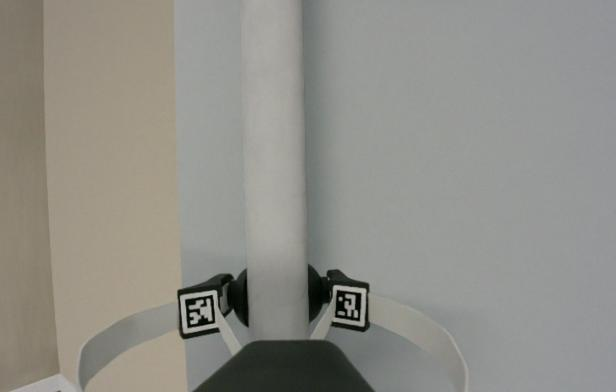

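Request:
{"fn": "move", "kwargs": {"blocking": false, "r2": {"base":{"rotate_rad":0.12},"contact_limits":{"rotate_rad":0.8},"pace":"slow"}}}

Request:
{"fn": "wait", "kwargs": {"seconds": 3}}

Request:
{"fn": "move", "kwargs": {"blocking": false, "r2": {"base":{"translate_m":-0.25,"strafe_m":-0.15},"contact_limits":{"translate_m":0.8},"pace":"slow"}}}

Request:
{"fn": "wait", "kwargs": {"seconds": 5}}

Request:
{"fn": "move", "kwargs": {"blocking": false, "r2": {"base":{"rotate_rad":0.22},"contact_limits":{"rotate_rad":0.8},"pace":"slow"}}}

Request:
{"fn": "wait", "kwargs": {"seconds": 3, "cameras": ["r2_wrist_camera","r2_head_camera","r1_head_camera"]}}

Scene clock: 231.53 s.
move: r2 moving
r1: as last shown
r1.lidar_m: 0.90 0.80 0.98 2.31 2.44 2.19 2.11 2.23 2.46 2.39 0.95 0.86
r1.motor_effort: lift_m=+23(23) arm_m=-3(4) wheel_0=+1(2) wheel_1=+1(1) wheel_2=+1(1)
r1.servo_current: wrist_yaw_rad=46(59) wrist_pitch_rad=33(46) wrist_roll_rad=52(59) gripper_m=39(46)
r1.wrist_depth_mm: - - - - - - - / - - - - 1098 - - / - - - - 1098 - - / - - - - - - - / - - - - - - - / - - 190 - 188 - - / - 140 - 137 1118 1808 -
r2.base_odometry: x=-3.148 y=-0.845 heading=-2.692
r2.turned_by_wheels: +0.099
r2.turned_by_imu: +0.096
r2.base_tilt: forward=-0.6 right=+0.1
r2.lidar_m: 0.50 1.68 2.33 2.56 1.44 1.24 3.15 2.43 2.37 1.40 0.82 0.58
r2.base_status: rotate_rad moving
r2.joint_positions: lift_m=+0.900 arm_m=+0.075 wrist_yaw_rad=+0.003 wrist_pitch_rad=+0.001 wrist_roll_rad=+0.000 gripper_m=-0.028
r2.joint_status: not commanded
r2.measured_speeds: translate_m=+0.000 strafe_m=-0.001 rotate_rad=+0.211 lift_m=+0.000 arm_m=+0.000 wrist_yaw_rad=-0.063 wrist_pitch_rad=+0.000 wrist_roll_rad=+0.000
r2.motor_effort: lift_m=+21(21) arm_m=-8(8) wheel_0=-11(14) wheel_1=-8(8) wheel_2=-1(19)
r2.servo_current: wrist_yaw_rad=39(169) wrist_pitch_rad=39(46) wrist_roll_rad=46(52) gripper_m=143(143)
r2.contact_limits: rotate_rad 0.8
r2.hand_pose: x=+0.5348 y=-0.0866 z=+1.0777 quat_wxyz=(+1.000, +0.000, +0.001, +0.001) (m; r2's base frame)
r2.wrist_depth_mm: - - 260 183 256 256 255 / 1921 - 262 185 259 256 256 / 1863 - 264 186 259 259 257 / 1921 - 264 186 262 260 259 / 1921 - 265 185 263 263 262 / 1983 - 183 188 178 263 262 / 1921 - - - 266 267 264
pictures: none

Scene clock: 232.03 s.
earlier move: r2 done
r1.base_odometry: x=-1.127 y=+1.062 heading=-2.352
r1.turned_by_wheels: +0.000
r1.turned_by_imu: +0.000
r1.base_tilt: forward=-1.6 right=+1.2
r1.lidar_m: 0.90 0.81 0.99 2.31 2.42 2.17 2.10 2.23 2.51 2.39 0.95 0.87
r1.base_status: not commanded
r1.joint_positions: lift_m=+0.688 arm_m=+0.000 wrist_yaw_rad=+0.002 wrist_pitch_rad=+0.002 wrist_roll_rad=+0.000 gripper_m=+0.056
r1.joint_status: not commanded
r1.measured_speeds: all 0
r1.motor_effort: lift_m=+23(23) arm_m=-3(4) wheel_0=+1(2) wheel_1=+1(1) wheel_2=+1(1)
r1.servo_current: wrist_yaw_rad=46(59) wrist_pitch_rad=39(46) wrist_roll_rad=33(59) gripper_m=46(46)
r1.hand_pose: x=+0.4595 y=-0.0868 z=+0.8652 quat_wxyz=(+1.000, +0.000, +0.001, +0.001) (m; r1's base frame)
r1.wrist_depth_mm: - - - - - - - / - - - - 1098 - - / - - - - 1078 - - / - - - - - - - / - - - - - - - / - - 191 - 187 - - / - 141 - 137 1098 1808 -
r2.base_odometry: x=-3.148 y=-0.845 heading=-2.673
r2.turned_by_wheels: +0.019
r2.turned_by_imu: +0.018
r2.base_tilt: forward=-0.6 right=+0.1
r2.lidar_m: 0.48 1.67 2.36 2.55 1.42 1.25 3.09 2.43 2.38 1.37 0.81 0.58
r2.base_status: done
r2.joint_positions: lift_m=+0.900 arm_m=+0.075 wrist_yaw_rad=-0.004 wrist_pitch_rad=+0.001 wrist_roll_rad=+0.000 gripper_m=-0.028
r2.joint_status: not commanded
r2.measured_speeds: all 0
r2.motor_effort: lift_m=+21(21) arm_m=-8(8) wheel_0=-20(23) wheel_1=-8(9) wheel_2=-4(19)
r2.servo_current: wrist_yaw_rad=39(169) wrist_pitch_rad=46(46) wrist_roll_rad=46(59) gripper_m=150(150)
r2.contact_limits: rotate_rad 0.8
r2.hand_pose: x=+0.5341 y=-0.0887 z=+1.0777 quat_wxyz=(+1.000, +0.000, +0.001, -0.002) (m; r2's base frame)
r2.wrist_depth_mm: - - 260 183 257 255 255 / 1863 - 263 185 260 258 256 / 1921 - 264 186 262 258 258 / - - 265 187 263 262 259 / 1921 - 268 190 263 263 262 / 1983 - 183 190 177 265 264 / 1921 - - - 267 267 265
wait: 0.50 of 3 s (r2 has come to rest)
pictures: none

Scene clock: 232.53 s.
move: r2 moving
r1: as last shown
r1.base_tilt: forward=-1.5 right=+1.3
r1.lidar_m: 0.93 0.79 0.98 2.31 2.45 2.21 2.10 2.24 2.48 2.39 0.94 0.85
r1.servo_current: wrist_yaw_rad=33(65) wrist_pitch_rad=46(52) wrist_roll_rad=39(52) gripper_m=46(46)
r1.wrist_depth_mm: - - - - - - - / - - - - 1118 - - / - - - - 1098 - - / - - - - - - - / - - - - - - - / - - 190 - 188 - - / - 140 - 137 1098 1808 -
r2.base_odometry: x=-3.141 y=-0.833 heading=-2.673
r2.turned_by_wheels: +0.000
r2.turned_by_imu: -0.006
r2.base_tilt: forward=-0.6 right=+0.1
r2.lidar_m: 0.49 1.72 2.37 2.55 1.42 1.25 3.11 2.43 2.37 1.38 0.84 0.57
r2.base_status: translate_m moving; strafe_m moving
r2.joint_positions: lift_m=+0.900 arm_m=+0.075 wrist_yaw_rad=-0.004 wrist_pitch_rad=+0.001 wrist_roll_rad=+0.000 gripper_m=-0.028
r2.joint_status: not commanded
r2.measured_speeds: translate_m=-0.047 strafe_m=-0.027 rotate_rad=+0.003 lift_m=+0.000 arm_m=+0.000 wrist_yaw_rad=+0.000 wrist_pitch_rad=+0.000 wrist_roll_rad=+0.000
r2.motor_effort: lift_m=+21(21) arm_m=-8(8) wheel_0=-8(14) wheel_1=-12(15) wheel_2=+13(13)
r2.servo_current: wrist_yaw_rad=59(59) wrist_pitch_rad=39(46) wrist_roll_rad=33(59) gripper_m=143(150)
r2.contact_limits: translate_m 0.8
r2.hand_pose: x=+0.5342 y=-0.0887 z=+1.0777 quat_wxyz=(+1.000, +0.000, +0.001, -0.002) (m; r2's base frame)
r2.wrist_depth_mm: - - 262 183 258 258 256 / - - 263 184 260 258 258 / 1921 - 263 184 262 259 259 / 1983 - 265 186 263 262 262 / 1921 - 267 187 263 264 263 / 1983 - 181 187 179 266 265 / - - - - 267 267 265
pictures: none

Scene clock: 236.20 s.
earlier move: r2 done
r1.base_odometry: x=-1.127 y=+1.062 heading=-2.352
r1.turned_by_wheels: +0.000
r1.turned_by_imu: +0.000
r1.base_tilt: forward=-1.6 right=+1.3
r1.lidar_m: 0.98 0.80 0.98 2.30 2.40 2.19 2.10 2.25 2.49 2.41 0.93 0.86
r1.base_status: not commanded
r1.joint_positions: lift_m=+0.688 arm_m=+0.000 wrist_yaw_rad=+0.002 wrist_pitch_rad=+0.002 wrist_roll_rad=+0.000 gripper_m=+0.056
r1.joint_status: not commanded
r1.measured_speeds: all 0
r1.motor_effort: lift_m=+23(23) arm_m=-4(4) wheel_0=+2(2) wheel_1=+1(1) wheel_2=+1(1)
r1.servo_current: wrist_yaw_rad=39(72) wrist_pitch_rad=46(52) wrist_roll_rad=52(72) gripper_m=39(46)
r1.hand_pose: x=+0.4595 y=-0.0868 z=+0.8652 quat_wxyz=(+1.000, +0.000, +0.001, +0.001) (m; r1's base frame)
r1.wrist_depth_mm: - - - - - - - / - - - 1182 - - - / - - - 1205 - - - / - - - - - - - / - - - - - - - / - - 190 - 187 - - / - 140 - 136 1863 1808 -
r2.base_odometry: x=-2.994 y=-0.598 heading=-2.670
r2.turned_by_wheels: +0.003
r2.turned_by_imu: +0.127
r2.base_tilt: forward=-0.7 right=+0.0
r2.lidar_m: 0.50 2.17 2.57 2.95 1.16 1.42 2.54 2.15 2.14 1.35 0.88 0.60
r2.base_status: done
r2.joint_positions: lift_m=+0.900 arm_m=+0.075 wrist_yaw_rad=+0.024 wrist_pitch_rad=+0.001 wrist_roll_rad=+0.000 gripper_m=-0.028
r2.joint_status: not commanded
r2.measured_speeds: all 0
r2.on_its_own: wrist_yaw_rad is at rest, and its servo_current (156 mA) is outside its rest range (0 to 104 mA)
r2.motor_effort: lift_m=+20(21) arm_m=-9(9) wheel_0=+18(23) wheel_1=-1(15) wheel_2=+20(28)
r2.servo_current: wrist_yaw_rad=156(156) wrist_pitch_rad=39(46) wrist_roll_rad=52(59) gripper_m=143(150)
r2.contact_limits: translate_m 0.8
r2.hand_pose: x=+0.5366 y=-0.0805 z=+1.0777 quat_wxyz=(+1.000, +0.000, +0.001, +0.012) (m; r2's base frame)
r2.wrist_depth_mm: - - 266 263 262 258 257 / - - 270 192 263 260 257 / - - 270 266 264 262 259 / - - 272 193 266 262 260 / - - 274 208 267 264 262 / - - 184 191 179 265 263 / - - 276 - 271 267 265
wait: 3.67 of 5 s (r2 has come to rest)
pictures: none

Scene clock: 236.70 s.
move: r2 moving
r1: as last shown
r1.lidar_m: 0.96 0.80 0.99 2.30 2.43 2.18 2.11 2.23 2.50 2.41 0.94 0.86
r1.motor_effort: lift_m=+23(23) arm_m=-3(4) wheel_0=+1(2) wheel_1=+1(1) wheel_2=+1(1)
r1.servo_current: wrist_yaw_rad=52(59) wrist_pitch_rad=39(46) wrist_roll_rad=52(59) gripper_m=46(46)
r1.wrist_depth_mm: - - - - - - - / - - - 1205 - - - / - - - 1182 - - - / - - - - - - - / - - - - - - - / - - 190 - 187 - - / - 140 - 137 1863 1863 -
r2.base_odometry: x=-2.994 y=-0.598 heading=-2.549
r2.turned_by_wheels: +0.121
r2.turned_by_imu: +0.117
r2.base_tilt: forward=-0.6 right=+0.1
r2.lidar_m: 0.50 2.58 2.60 3.20 1.18 3.88 2.39 2.14 2.02 1.26 0.78 0.60
r2.base_status: rotate_rad moving
r2.joint_positions: lift_m=+0.900 arm_m=+0.075 wrist_yaw_rad=-0.001 wrist_pitch_rad=+0.001 wrist_roll_rad=+0.000 gripper_m=-0.028
r2.joint_status: not commanded
r2.measured_speeds: translate_m=+0.000 strafe_m=+0.000 rotate_rad=+0.452 lift_m=+0.000 arm_m=+0.000 wrist_yaw_rad=-0.128 wrist_pitch_rad=+0.000 wrist_roll_rad=+0.000
r2.motor_effort: lift_m=+21(21) arm_m=-9(10) wheel_0=-13(20) wheel_1=-10(10) wheel_2=-4(17)
r2.servo_current: wrist_yaw_rad=52(156) wrist_pitch_rad=39(46) wrist_roll_rad=39(52) gripper_m=143(150)
r2.contact_limits: rotate_rad 0.8
r2.hand_pose: x=+0.5345 y=-0.0878 z=+1.0777 quat_wxyz=(+1.000, +0.000, +0.001, -0.001) (m; r2's base frame)
r2.wrist_depth_mm: - - 272 192 263 258 256 / - - 274 191 266 262 258 / - - 276 194 267 263 259 / - - 278 194 270 264 259 / - - 278 195 268 265 262 / - - 186 195 179 266 265 / - - - - 272 268 264
pictures: none

Scene clock: 237.63 s.
earlier move: r2 done
r1.base_odometry: x=-1.127 y=+1.062 heading=-2.352
r1.turned_by_wheels: +0.000
r1.turned_by_imu: +0.000
r1.base_tilt: forward=-1.6 right=+1.3
r1.lidar_m: 0.91 0.82 0.99 2.31 2.42 2.18 2.10 2.23 2.50 2.42 0.93 0.87
r1.base_status: not commanded
r1.joint_positions: lift_m=+0.688 arm_m=+0.000 wrist_yaw_rad=+0.002 wrist_pitch_rad=+0.002 wrist_roll_rad=+0.000 gripper_m=+0.056
r1.joint_status: not commanded
r1.measured_speeds: all 0
r1.motor_effort: lift_m=+23(23) arm_m=-3(4) wheel_0=+1(2) wheel_1=+1(1) wheel_2=+1(1)
r1.servo_current: wrist_yaw_rad=65(65) wrist_pitch_rad=39(52) wrist_roll_rad=52(65) gripper_m=46(46)
r1.hand_pose: x=+0.4595 y=-0.0868 z=+0.8652 quat_wxyz=(+1.000, +0.000, +0.001, +0.001) (m; r1's base frame)
r1.wrist_depth_mm: - - - - 1078 - - / - - - - 1078 - - / - - - - 1078 - - / - - - - - - - / - - - - - - - / - - 191 - 187 - - / - 141 - 137 182 1863 -
r2.base_odometry: x=-2.994 y=-0.598 heading=-2.450
r2.turned_by_wheels: +0.099
r2.turned_by_imu: +0.054
r2.base_tilt: forward=-0.7 right=+0.1
r2.lidar_m: 0.71 2.58 2.64 3.35 1.18 3.48 2.34 2.13 1.84 1.21 0.87 0.76
r2.base_status: done
r2.joint_positions: lift_m=+0.900 arm_m=+0.075 wrist_yaw_rad=-0.002 wrist_pitch_rad=+0.001 wrist_roll_rad=+0.000 gripper_m=-0.029
r2.joint_status: not commanded
r2.measured_speeds: all 0
r2.motor_effort: lift_m=+20(21) arm_m=+4(10) wheel_0=+0(24) wheel_1=+0(12) wheel_2=+0(23)
r2.servo_current: wrist_yaw_rad=46(156) wrist_pitch_rad=33(46) wrist_roll_rad=52(59) gripper_m=111(150)
r2.contact_limits: rotate_rad 0.8
r2.hand_pose: x=+0.5341 y=-0.0881 z=+1.0777 quat_wxyz=(+1.000, +0.000, +0.001, -0.001) (m; r2's base frame)
r2.wrist_depth_mm: - - - - 370 397 382 / - - - - 370 399 384 / - - - - 370 399 384 / - - - - 377 404 387 / - - - 214 379 402 389 / - - 186 199 171 404 392 / - - - - - - 394
wait: 0.93 of 3 s (r2 has come to rest)
pictures: r1_head_camera, r2_head_camera, r2_wrist_camera
Images, in order (width x height): r1_head_camera 420x560, r2_head_camera 420x560, r2_wrist_camera 616x392.

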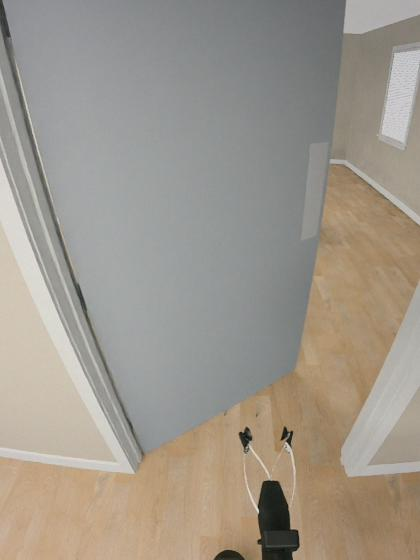

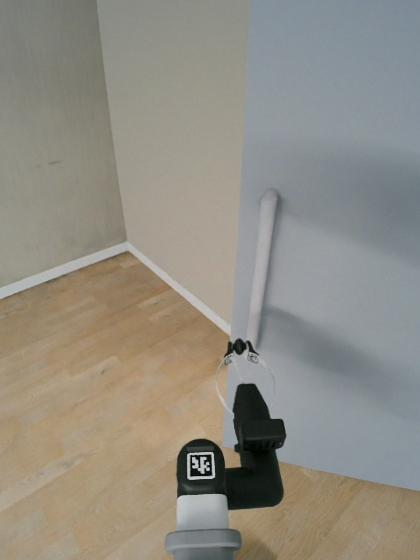

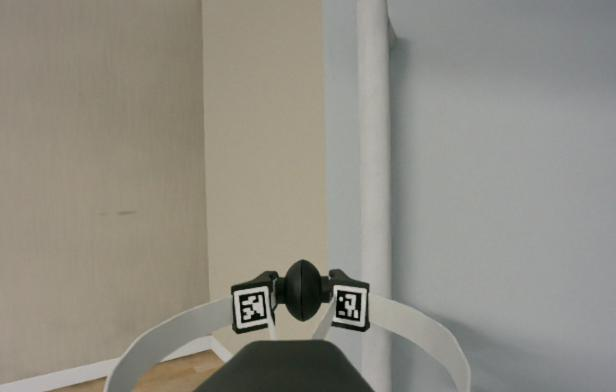

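Request:
{"fn": "move", "kwargs": {"blocking": false, "r2": {"base":{"translate_m":-0.51,"strafe_m":-0.69},"joints":{"gripper_m":0.13}}, "r1": {"joints":{"gripper_m":-0.02}}}}

Request:
{"fn": "wait", "kwargs": {"seconds": 5}}

Request:
{"fn": "wait", "kwargs": {"seconds": 4}}

Request:
{"fn": "move", "kwargs": {"blocking": false, "r2": {"base":{"rotate_rad":0.76}}, "r1": {"base":{"translate_m":0.5},"contact_limits":{"translate_m":0.7},"pace":"slow"}}}

Request:
{"fn": "wait", "kwargs": {"seconds": 3}}

Request:
{"fn": "wait", "kwargs": {"seconds": 4, "cameras": ["r1_head_camera","r2_head_camera"]}}

Scene clock: 265.77 s.
move: r1 moving; r2 moving
r1.base_odometry: x=-1.127 y=+1.062 heading=-2.352
r1.turned_by_wheels: +0.000
r1.turned_by_imu: +0.000
r1.base_tilt: forward=-1.6 right=+1.2
r1.lidar_m: 0.74 0.77 0.98 2.30 2.43 2.19 2.11 2.22 2.49 2.39 0.92 0.76
r1.base_status: not commanded
r1.joint_positions: lift_m=+0.688 arm_m=+0.000 wrist_yaw_rad=+0.002 wrist_pitch_rad=+0.002 wrist_roll_rad=+0.000 gripper_m=+0.037
r1.joint_status: gripper_m moving
r1.measured_speeds: all 0
r1.motor_effort: lift_m=+23(23) arm_m=-4(4) wheel_0=+1(2) wheel_1=+1(1) wheel_2=+1(1)
r1.servo_current: wrist_yaw_rad=52(65) wrist_pitch_rad=33(52) wrist_roll_rad=39(52) gripper_m=104(104)
r1.hand_pose: x=+0.4595 y=-0.0868 z=+0.8652 quat_wxyz=(+1.000, +0.000, +0.001, +0.001) (m; r1's base frame)
r1.wrist_depth_mm: 530 535 525 530 525 525 521 / 530 530 530 525 525 525 521 / 539 530 525 530 535 525 525 / 539 539 530 530 525 525 525 / 539 535 535 535 530 525 525 / 539 535 194 535 190 535 530 / 539 535 539 158 535 530 535
r2.base_odometry: x=-2.995 y=-0.567 heading=-2.449
r2.turned_by_wheels: +0.000
r2.turned_by_imu: +0.001
r2.base_tilt: forward=-0.7 right=+0.1
r2.lidar_m: 1.40 2.62 2.67 1.53 1.22 3.49 2.28 2.11 1.81 1.22 1.09 1.12
r2.base_status: translate_m moving; strafe_m moving
r2.joint_positions: lift_m=+0.900 arm_m=+0.075 wrist_yaw_rad=-0.002 wrist_pitch_rad=+0.001 wrist_roll_rad=+0.000 gripper_m=-0.003
r2.joint_status: gripper_m moving
r2.measured_speeds: translate_m=-0.072 strafe_m=-0.098 rotate_rad=-0.001 lift_m=+0.000 arm_m=+0.000 wrist_yaw_rad=+0.000 wrist_pitch_rad=+0.000 wrist_roll_rad=+0.000
r2.motor_effort: lift_m=+20(20) arm_m=+4(4) wheel_0=+7(8) wheel_1=-12(12) wheel_2=+10(10)
r2.servo_current: wrist_yaw_rad=52(59) wrist_pitch_rad=39(46) wrist_roll_rad=39(52) gripper_m=104(104)
r2.hand_pose: x=+0.5341 y=-0.0881 z=+1.0777 quat_wxyz=(+1.000, +0.000, +0.001, -0.001) (m; r2's base frame)
r2.wrist_depth_mm: - - - - - - - / - - - - - - - / - - - - - - - / - - - - - 842 - / - - - - - 854 - / - - 186 192 175 - - / - - - - - - -
pictures: none

Scene clock: 266.77 s.
earlier move: r1 done; r2 moving
r1.base_odometry: x=-1.127 y=+1.062 heading=-2.352
r1.turned_by_wheels: +0.000
r1.turned_by_imu: +0.000
r1.base_tilt: forward=-1.5 right=+1.2
r1.lidar_m: 0.73 0.77 1.02 2.30 2.40 2.19 2.09 2.24 2.50 2.42 0.92 0.77
r1.base_status: not commanded
r1.joint_positions: lift_m=+0.688 arm_m=+0.000 wrist_yaw_rad=+0.002 wrist_pitch_rad=+0.002 wrist_roll_rad=+0.000 gripper_m=-0.019
r1.joint_status: all done
r1.measured_speeds: all 0
r1.motor_effort: lift_m=+23(23) arm_m=-4(4) wheel_0=+2(2) wheel_1=+1(1) wheel_2=+1(1)
r1.servo_current: wrist_yaw_rad=52(65) wrist_pitch_rad=46(52) wrist_roll_rad=39(65) gripper_m=52(124)
r1.hand_pose: x=+0.4595 y=-0.0868 z=+0.8652 quat_wxyz=(+1.000, +0.000, +0.001, +0.001) (m; r1's base frame)
r1.wrist_depth_mm: 525 525 525 525 530 525 517 / 535 530 530 525 525 525 521 / 535 535 539 525 530 525 525 / 535 535 530 530 525 530 525 / 539 535 535 535 530 525 525 / 539 535 535 198 530 535 530 / 544 539 179 184 162 535 530
r2.base_odometry: x=-3.009 y=-0.326 heading=-2.449
r2.turned_by_wheels: +0.000
r2.turned_by_imu: +0.000
r2.base_tilt: forward=-0.7 right=+0.1
r2.lidar_m: 1.34 2.81 2.88 1.45 1.34 3.10 2.03 1.86 1.69 1.15 1.01 1.05
r2.base_status: translate_m moving; strafe_m moving
r2.joint_positions: lift_m=+0.900 arm_m=+0.075 wrist_yaw_rad=-0.002 wrist_pitch_rad=+0.001 wrist_roll_rad=+0.000 gripper_m=+0.106
r2.joint_status: gripper_m moving
r2.measured_speeds: translate_m=-0.180 strafe_m=-0.240 rotate_rad=+0.002 lift_m=+0.000 arm_m=+0.000 wrist_yaw_rad=+0.000 wrist_pitch_rad=+0.000 wrist_roll_rad=+0.000
r2.motor_effort: lift_m=+20(20) arm_m=+4(4) wheel_0=+5(9) wheel_1=-9(13) wheel_2=+8(11)
r2.servo_current: wrist_yaw_rad=39(59) wrist_pitch_rad=39(46) wrist_roll_rad=46(52) gripper_m=104(130)
r2.hand_pose: x=+0.5341 y=-0.0881 z=+1.0777 quat_wxyz=(+1.000, +0.000, +0.001, -0.001) (m; r2's base frame)
r2.wrist_depth_mm: - - - - - - - / - - - - - - - / - - - - - - - / - - - - - - - / - - - - 1008 - - / - - 196 - 186 - - / - - - - - - -
wait: 1.00 of 5 s (r1 has come to rest)
pictures: none

Scene clock: 269.60 s.
earlier move: r2 done
r1.base_odometry: x=-1.127 y=+1.062 heading=-2.352
r1.turned_by_wheels: +0.000
r1.turned_by_imu: +0.000
r1.base_tilt: forward=-1.6 right=+1.3
r1.lidar_m: 0.73 0.75 0.99 2.31 2.44 2.18 2.11 2.26 2.50 2.41 0.93 0.78
r1.base_status: not commanded
r1.joint_positions: lift_m=+0.688 arm_m=+0.000 wrist_yaw_rad=+0.002 wrist_pitch_rad=+0.002 wrist_roll_rad=+0.000 gripper_m=-0.019
r1.joint_status: all done
r1.measured_speeds: all 0
r1.motor_effort: lift_m=+23(23) arm_m=-3(4) wheel_0=+2(2) wheel_1=+1(1) wheel_2=+1(1)
r1.servo_current: wrist_yaw_rad=65(72) wrist_pitch_rad=33(52) wrist_roll_rad=46(65) gripper_m=52(124)
r1.hand_pose: x=+0.4595 y=-0.0868 z=+0.8652 quat_wxyz=(+1.000, +0.000, +0.001, +0.001) (m; r1's base frame)
r1.wrist_depth_mm: 530 530 530 525 525 521 521 / 530 525 530 525 525 525 521 / 535 535 530 530 525 530 521 / 535 535 535 535 525 530 525 / 539 535 530 535 530 530 530 / 535 539 535 198 530 530 525 / 535 535 180 184 162 530 535
r2.base_odometry: x=-3.041 y=+0.258 heading=-2.449
r2.turned_by_wheels: +0.000
r2.turned_by_imu: +0.000
r2.base_tilt: forward=-0.7 right=+0.1
r2.lidar_m: 1.14 2.35 3.47 1.71 2.03 2.20 1.44 1.33 1.34 0.94 0.86 0.89
r2.base_status: done
r2.joint_positions: lift_m=+0.900 arm_m=+0.075 wrist_yaw_rad=-0.002 wrist_pitch_rad=+0.001 wrist_roll_rad=+0.000 gripper_m=+0.130
r2.joint_status: all done
r2.measured_speeds: all 0
r2.motor_effort: lift_m=+20(20) arm_m=+4(4) wheel_0=+4(9) wheel_1=-3(13) wheel_2=+5(11)
r2.servo_current: wrist_yaw_rad=52(59) wrist_pitch_rad=39(46) wrist_roll_rad=52(65) gripper_m=46(130)
r2.hand_pose: x=+0.5341 y=-0.0881 z=+1.0777 quat_wxyz=(+1.000, +0.000, +0.001, -0.001) (m; r2's base frame)
r2.wrist_depth_mm: - - - - - - - / - - - - - - - / - - - - - - - / - - - - - - - / - - 1366 - - - - / - - 187 - 190 - - / - - - - - - -
wait: 2.83 of 4 s (r2 has come to rest)
pictures: none

Scene clock: 270.10 s.
move: r1 moving; r2 moving
r1.base_odometry: x=-1.136 y=+1.053 heading=-2.352
r1.turned_by_wheels: +0.000
r1.turned_by_imu: +0.000
r1.base_tilt: forward=-1.6 right=+1.3
r1.lidar_m: 0.73 0.76 0.98 2.31 2.44 2.20 2.12 2.24 2.48 2.38 0.91 0.75
r1.base_status: translate_m moving
r1.joint_positions: lift_m=+0.688 arm_m=+0.000 wrist_yaw_rad=+0.002 wrist_pitch_rad=+0.002 wrist_roll_rad=+0.000 gripper_m=-0.019
r1.joint_status: not commanded
r1.measured_speeds: translate_m=+0.049 strafe_m=+0.000 rotate_rad=+0.002 lift_m=+0.000 arm_m=+0.000 wrist_yaw_rad=+0.000 wrist_pitch_rad=+0.000 wrist_roll_rad=+0.000
r1.motor_effort: lift_m=+23(23) arm_m=-3(4) wheel_0=+5(7) wheel_1=+2(6) wheel_2=-6(7)
r1.servo_current: wrist_yaw_rad=59(65) wrist_pitch_rad=46(52) wrist_roll_rad=46(59) gripper_m=52(59)
r1.contact_limits: translate_m 0.7
r1.hand_pose: x=+0.4595 y=-0.0868 z=+0.8652 quat_wxyz=(+1.000, +0.000, +0.001, +0.001) (m; r1's base frame)
r1.wrist_depth_mm: 525 517 521 517 512 512 512 / 521 521 517 521 517 517 512 / 517 525 521 521 521 521 508 / 525 521 525 521 521 512 521 / 530 525 517 521 521 517 521 / 530 530 521 198 521 521 521 / 530 525 180 183 162 521 517
r2.base_odometry: x=-3.041 y=+0.258 heading=-2.210
r2.turned_by_wheels: +0.239
r2.turned_by_imu: +0.232
r2.base_tilt: forward=-0.7 right=+0.1
r2.lidar_m: 1.43 3.40 1.98 1.72 3.67 1.72 1.34 1.31 1.12 0.89 0.87 0.95
r2.base_status: rotate_rad moving
r2.joint_positions: lift_m=+0.900 arm_m=+0.075 wrist_yaw_rad=-0.002 wrist_pitch_rad=+0.001 wrist_roll_rad=+0.000 gripper_m=+0.130
r2.joint_status: not commanded
r2.measured_speeds: translate_m=-0.001 strafe_m=+0.001 rotate_rad=+0.931 lift_m=+0.000 arm_m=+0.000 wrist_yaw_rad=+0.000 wrist_pitch_rad=+0.000 wrist_roll_rad=+0.000
r2.motor_effort: lift_m=+20(20) arm_m=+4(4) wheel_0=-6(10) wheel_1=-10(10) wheel_2=-11(11)
r2.servo_current: wrist_yaw_rad=39(52) wrist_pitch_rad=39(46) wrist_roll_rad=52(52) gripper_m=52(59)
r2.hand_pose: x=+0.5341 y=-0.0881 z=+1.0777 quat_wxyz=(+1.000, +0.000, +0.001, -0.001) (m; r2's base frame)
r2.wrist_depth_mm: - - - - - - - / - - - - - - - / - - - - - - - / - - - - - - - / - - - 1397 - - - / - - 216 158 189 - - / - - - - - - -
pictures: none

Scene clock: 271.17 s.
earlier move: r1 moving; r2 done
r1.base_odometry: x=-1.202 y=+0.986 heading=-2.352
r1.turned_by_wheels: +0.000
r1.turned_by_imu: +0.000
r1.base_tilt: forward=-1.6 right=+1.3
r1.lidar_m: 0.63 0.67 0.84 2.31 2.41 2.30 2.22 2.34 2.48 2.04 0.79 0.66
r1.base_status: translate_m moving
r1.joint_positions: lift_m=+0.688 arm_m=+0.000 wrist_yaw_rad=+0.002 wrist_pitch_rad=+0.002 wrist_roll_rad=+0.000 gripper_m=-0.019
r1.joint_status: not commanded
r1.measured_speeds: translate_m=+0.100 strafe_m=+0.000 rotate_rad=+0.002 lift_m=+0.000 arm_m=+0.000 wrist_yaw_rad=+0.000 wrist_pitch_rad=+0.000 wrist_roll_rad=+0.000
r1.motor_effort: lift_m=+23(23) arm_m=-4(4) wheel_0=+4(7) wheel_1=+5(7) wheel_2=-5(7)
r1.servo_current: wrist_yaw_rad=39(65) wrist_pitch_rad=46(52) wrist_roll_rad=46(59) gripper_m=52(59)
r1.contact_limits: translate_m 0.7
r1.hand_pose: x=+0.4595 y=-0.0868 z=+0.8652 quat_wxyz=(+1.000, +0.000, +0.001, +0.001) (m; r1's base frame)
r1.wrist_depth_mm: 430 430 427 427 427 427 427 / 430 433 430 427 424 430 424 / 433 433 433 427 424 424 424 / 433 430 430 430 430 427 427 / 433 433 430 427 430 427 427 / 436 436 439 199 433 430 427 / 436 436 180 433 171 433 430
r2.base_odometry: x=-3.041 y=+0.258 heading=-1.690
r2.turned_by_wheels: +0.520
r2.turned_by_imu: +0.507
r2.base_tilt: forward=-0.7 right=+0.1
r2.lidar_m: 3.41 2.05 1.72 3.68 1.72 1.36 1.33 1.16 0.88 0.85 0.95 1.42
r2.base_status: done
r2.joint_positions: lift_m=+0.900 arm_m=+0.075 wrist_yaw_rad=-0.002 wrist_pitch_rad=+0.001 wrist_roll_rad=+0.000 gripper_m=+0.130
r2.joint_status: not commanded
r2.measured_speeds: all 0
r2.motor_effort: lift_m=+20(20) arm_m=+4(4) wheel_0=-2(10) wheel_1=-4(10) wheel_2=-3(11)
r2.servo_current: wrist_yaw_rad=52(59) wrist_pitch_rad=39(46) wrist_roll_rad=46(59) gripper_m=59(59)
r2.hand_pose: x=+0.5341 y=-0.0880 z=+1.0777 quat_wxyz=(+1.000, +0.000, +0.001, -0.001) (m; r2's base frame)
r2.wrist_depth_mm: - - - - - - - / - - - - - - - / - - - - - - - / - - - - - - - / - - - - - - - / - - 217 - 220 - - / - - - - - - -
wait: 1.07 of 3 s (r2 has come to rest)
pictures: none

Scene clock: 275.17 s.
earlier move: r1 limit_stop_at_tilt
r1.base_odometry: x=-1.297 y=+0.877 heading=-2.600
r1.turned_by_wheels: -0.248
r1.turned_by_imu: -0.157
r1.base_tilt: forward=-1.6 right=+1.2
r1.lidar_m: 0.50 0.52 0.59 1.21 2.31 2.56 2.32 2.36 2.65 2.45 0.76 0.56
r1.base_status: translate_m limit_stop_at_tilt
r1.joint_positions: lift_m=+0.685 arm_m=-0.001 wrist_yaw_rad=-0.001 wrist_pitch_rad=+0.002 wrist_roll_rad=+0.000 gripper_m=-0.020
r1.joint_status: not commanded
r1.measured_speeds: translate_m=-0.035 strafe_m=-0.011 rotate_rad=-0.058 lift_m=+0.000 arm_m=+0.000 wrist_yaw_rad=+0.000 wrist_pitch_rad=+0.000 wrist_roll_rad=+0.000
r1.on_its_own: the wheels are slack since a limit_stop_at_tilt; lift_m is slack since a limit_stop_at_tilt; arm_m is slack since a limit_stop_at_tilt
r1.motor_effort: lift_m=+19(23) arm_m=+2(13) wheel_0=+2(8) wheel_1=-2(10) wheel_2=-1(29)
r1.servo_current: wrist_yaw_rad=46(169) wrist_pitch_rad=39(143) wrist_roll_rad=39(65) gripper_m=46(59)
r1.contact_limits: translate_m 0.7
r1.hand_pose: x=+0.4580 y=-0.0876 z=+0.8625 quat_wxyz=(+1.000, +0.000, +0.001, +0.000) (m; r1's base frame)
r1.wrist_depth_mm: 296 304 315 327 338 351 366 / 298 306 317 327 342 351 366 / 300 307 317 329 340 353 366 / 297 309 319 330 342 355 366 / 300 307 319 330 342 355 368 / 298 307 314 198 342 355 368 / 301 306 317 183 179 359 368
r2.base_odometry: x=-3.041 y=+0.258 heading=-1.690
r2.turned_by_wheels: +0.000
r2.turned_by_imu: +0.001
r2.base_tilt: forward=-0.7 right=+0.1
r2.lidar_m: 3.42 2.03 1.74 3.71 1.73 1.36 1.30 1.14 0.85 0.86 0.95 1.44
r2.base_status: done
r2.joint_positions: lift_m=+0.900 arm_m=+0.075 wrist_yaw_rad=-0.002 wrist_pitch_rad=+0.001 wrist_roll_rad=+0.000 gripper_m=+0.130
r2.joint_status: not commanded
r2.measured_speeds: all 0
r2.motor_effort: lift_m=+20(21) arm_m=+4(4) wheel_0=-2(10) wheel_1=-4(10) wheel_2=-3(11)
r2.servo_current: wrist_yaw_rad=52(65) wrist_pitch_rad=39(46) wrist_roll_rad=39(59) gripper_m=52(59)
r2.hand_pose: x=+0.5341 y=-0.0880 z=+1.0777 quat_wxyz=(+1.000, +0.000, +0.001, -0.001) (m; r2's base frame)
r2.wrist_depth_mm: - - - - - - - / - - - - - - - / - - - - - - - / - - - - - - - / - - - - - - - / - - 218 - 220 - - / - - - - - - -
wait: 4.00 s; no rest
pictures: r1_head_camera, r2_head_camera
Images, in order (width x height): r1_head_camera 420x560, r2_head_camera 420x560.

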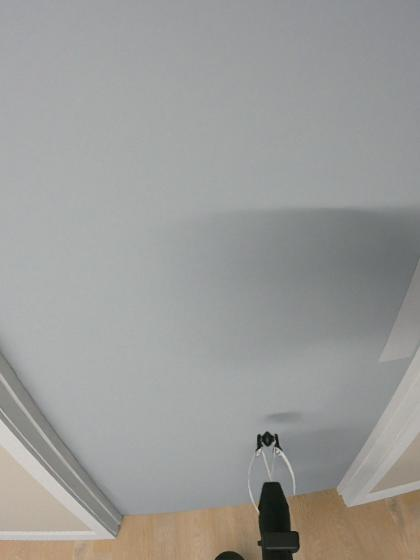

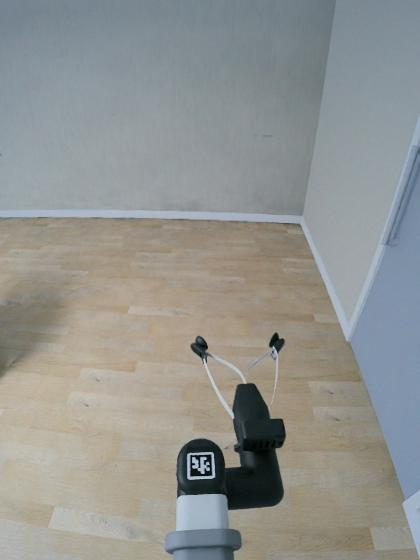

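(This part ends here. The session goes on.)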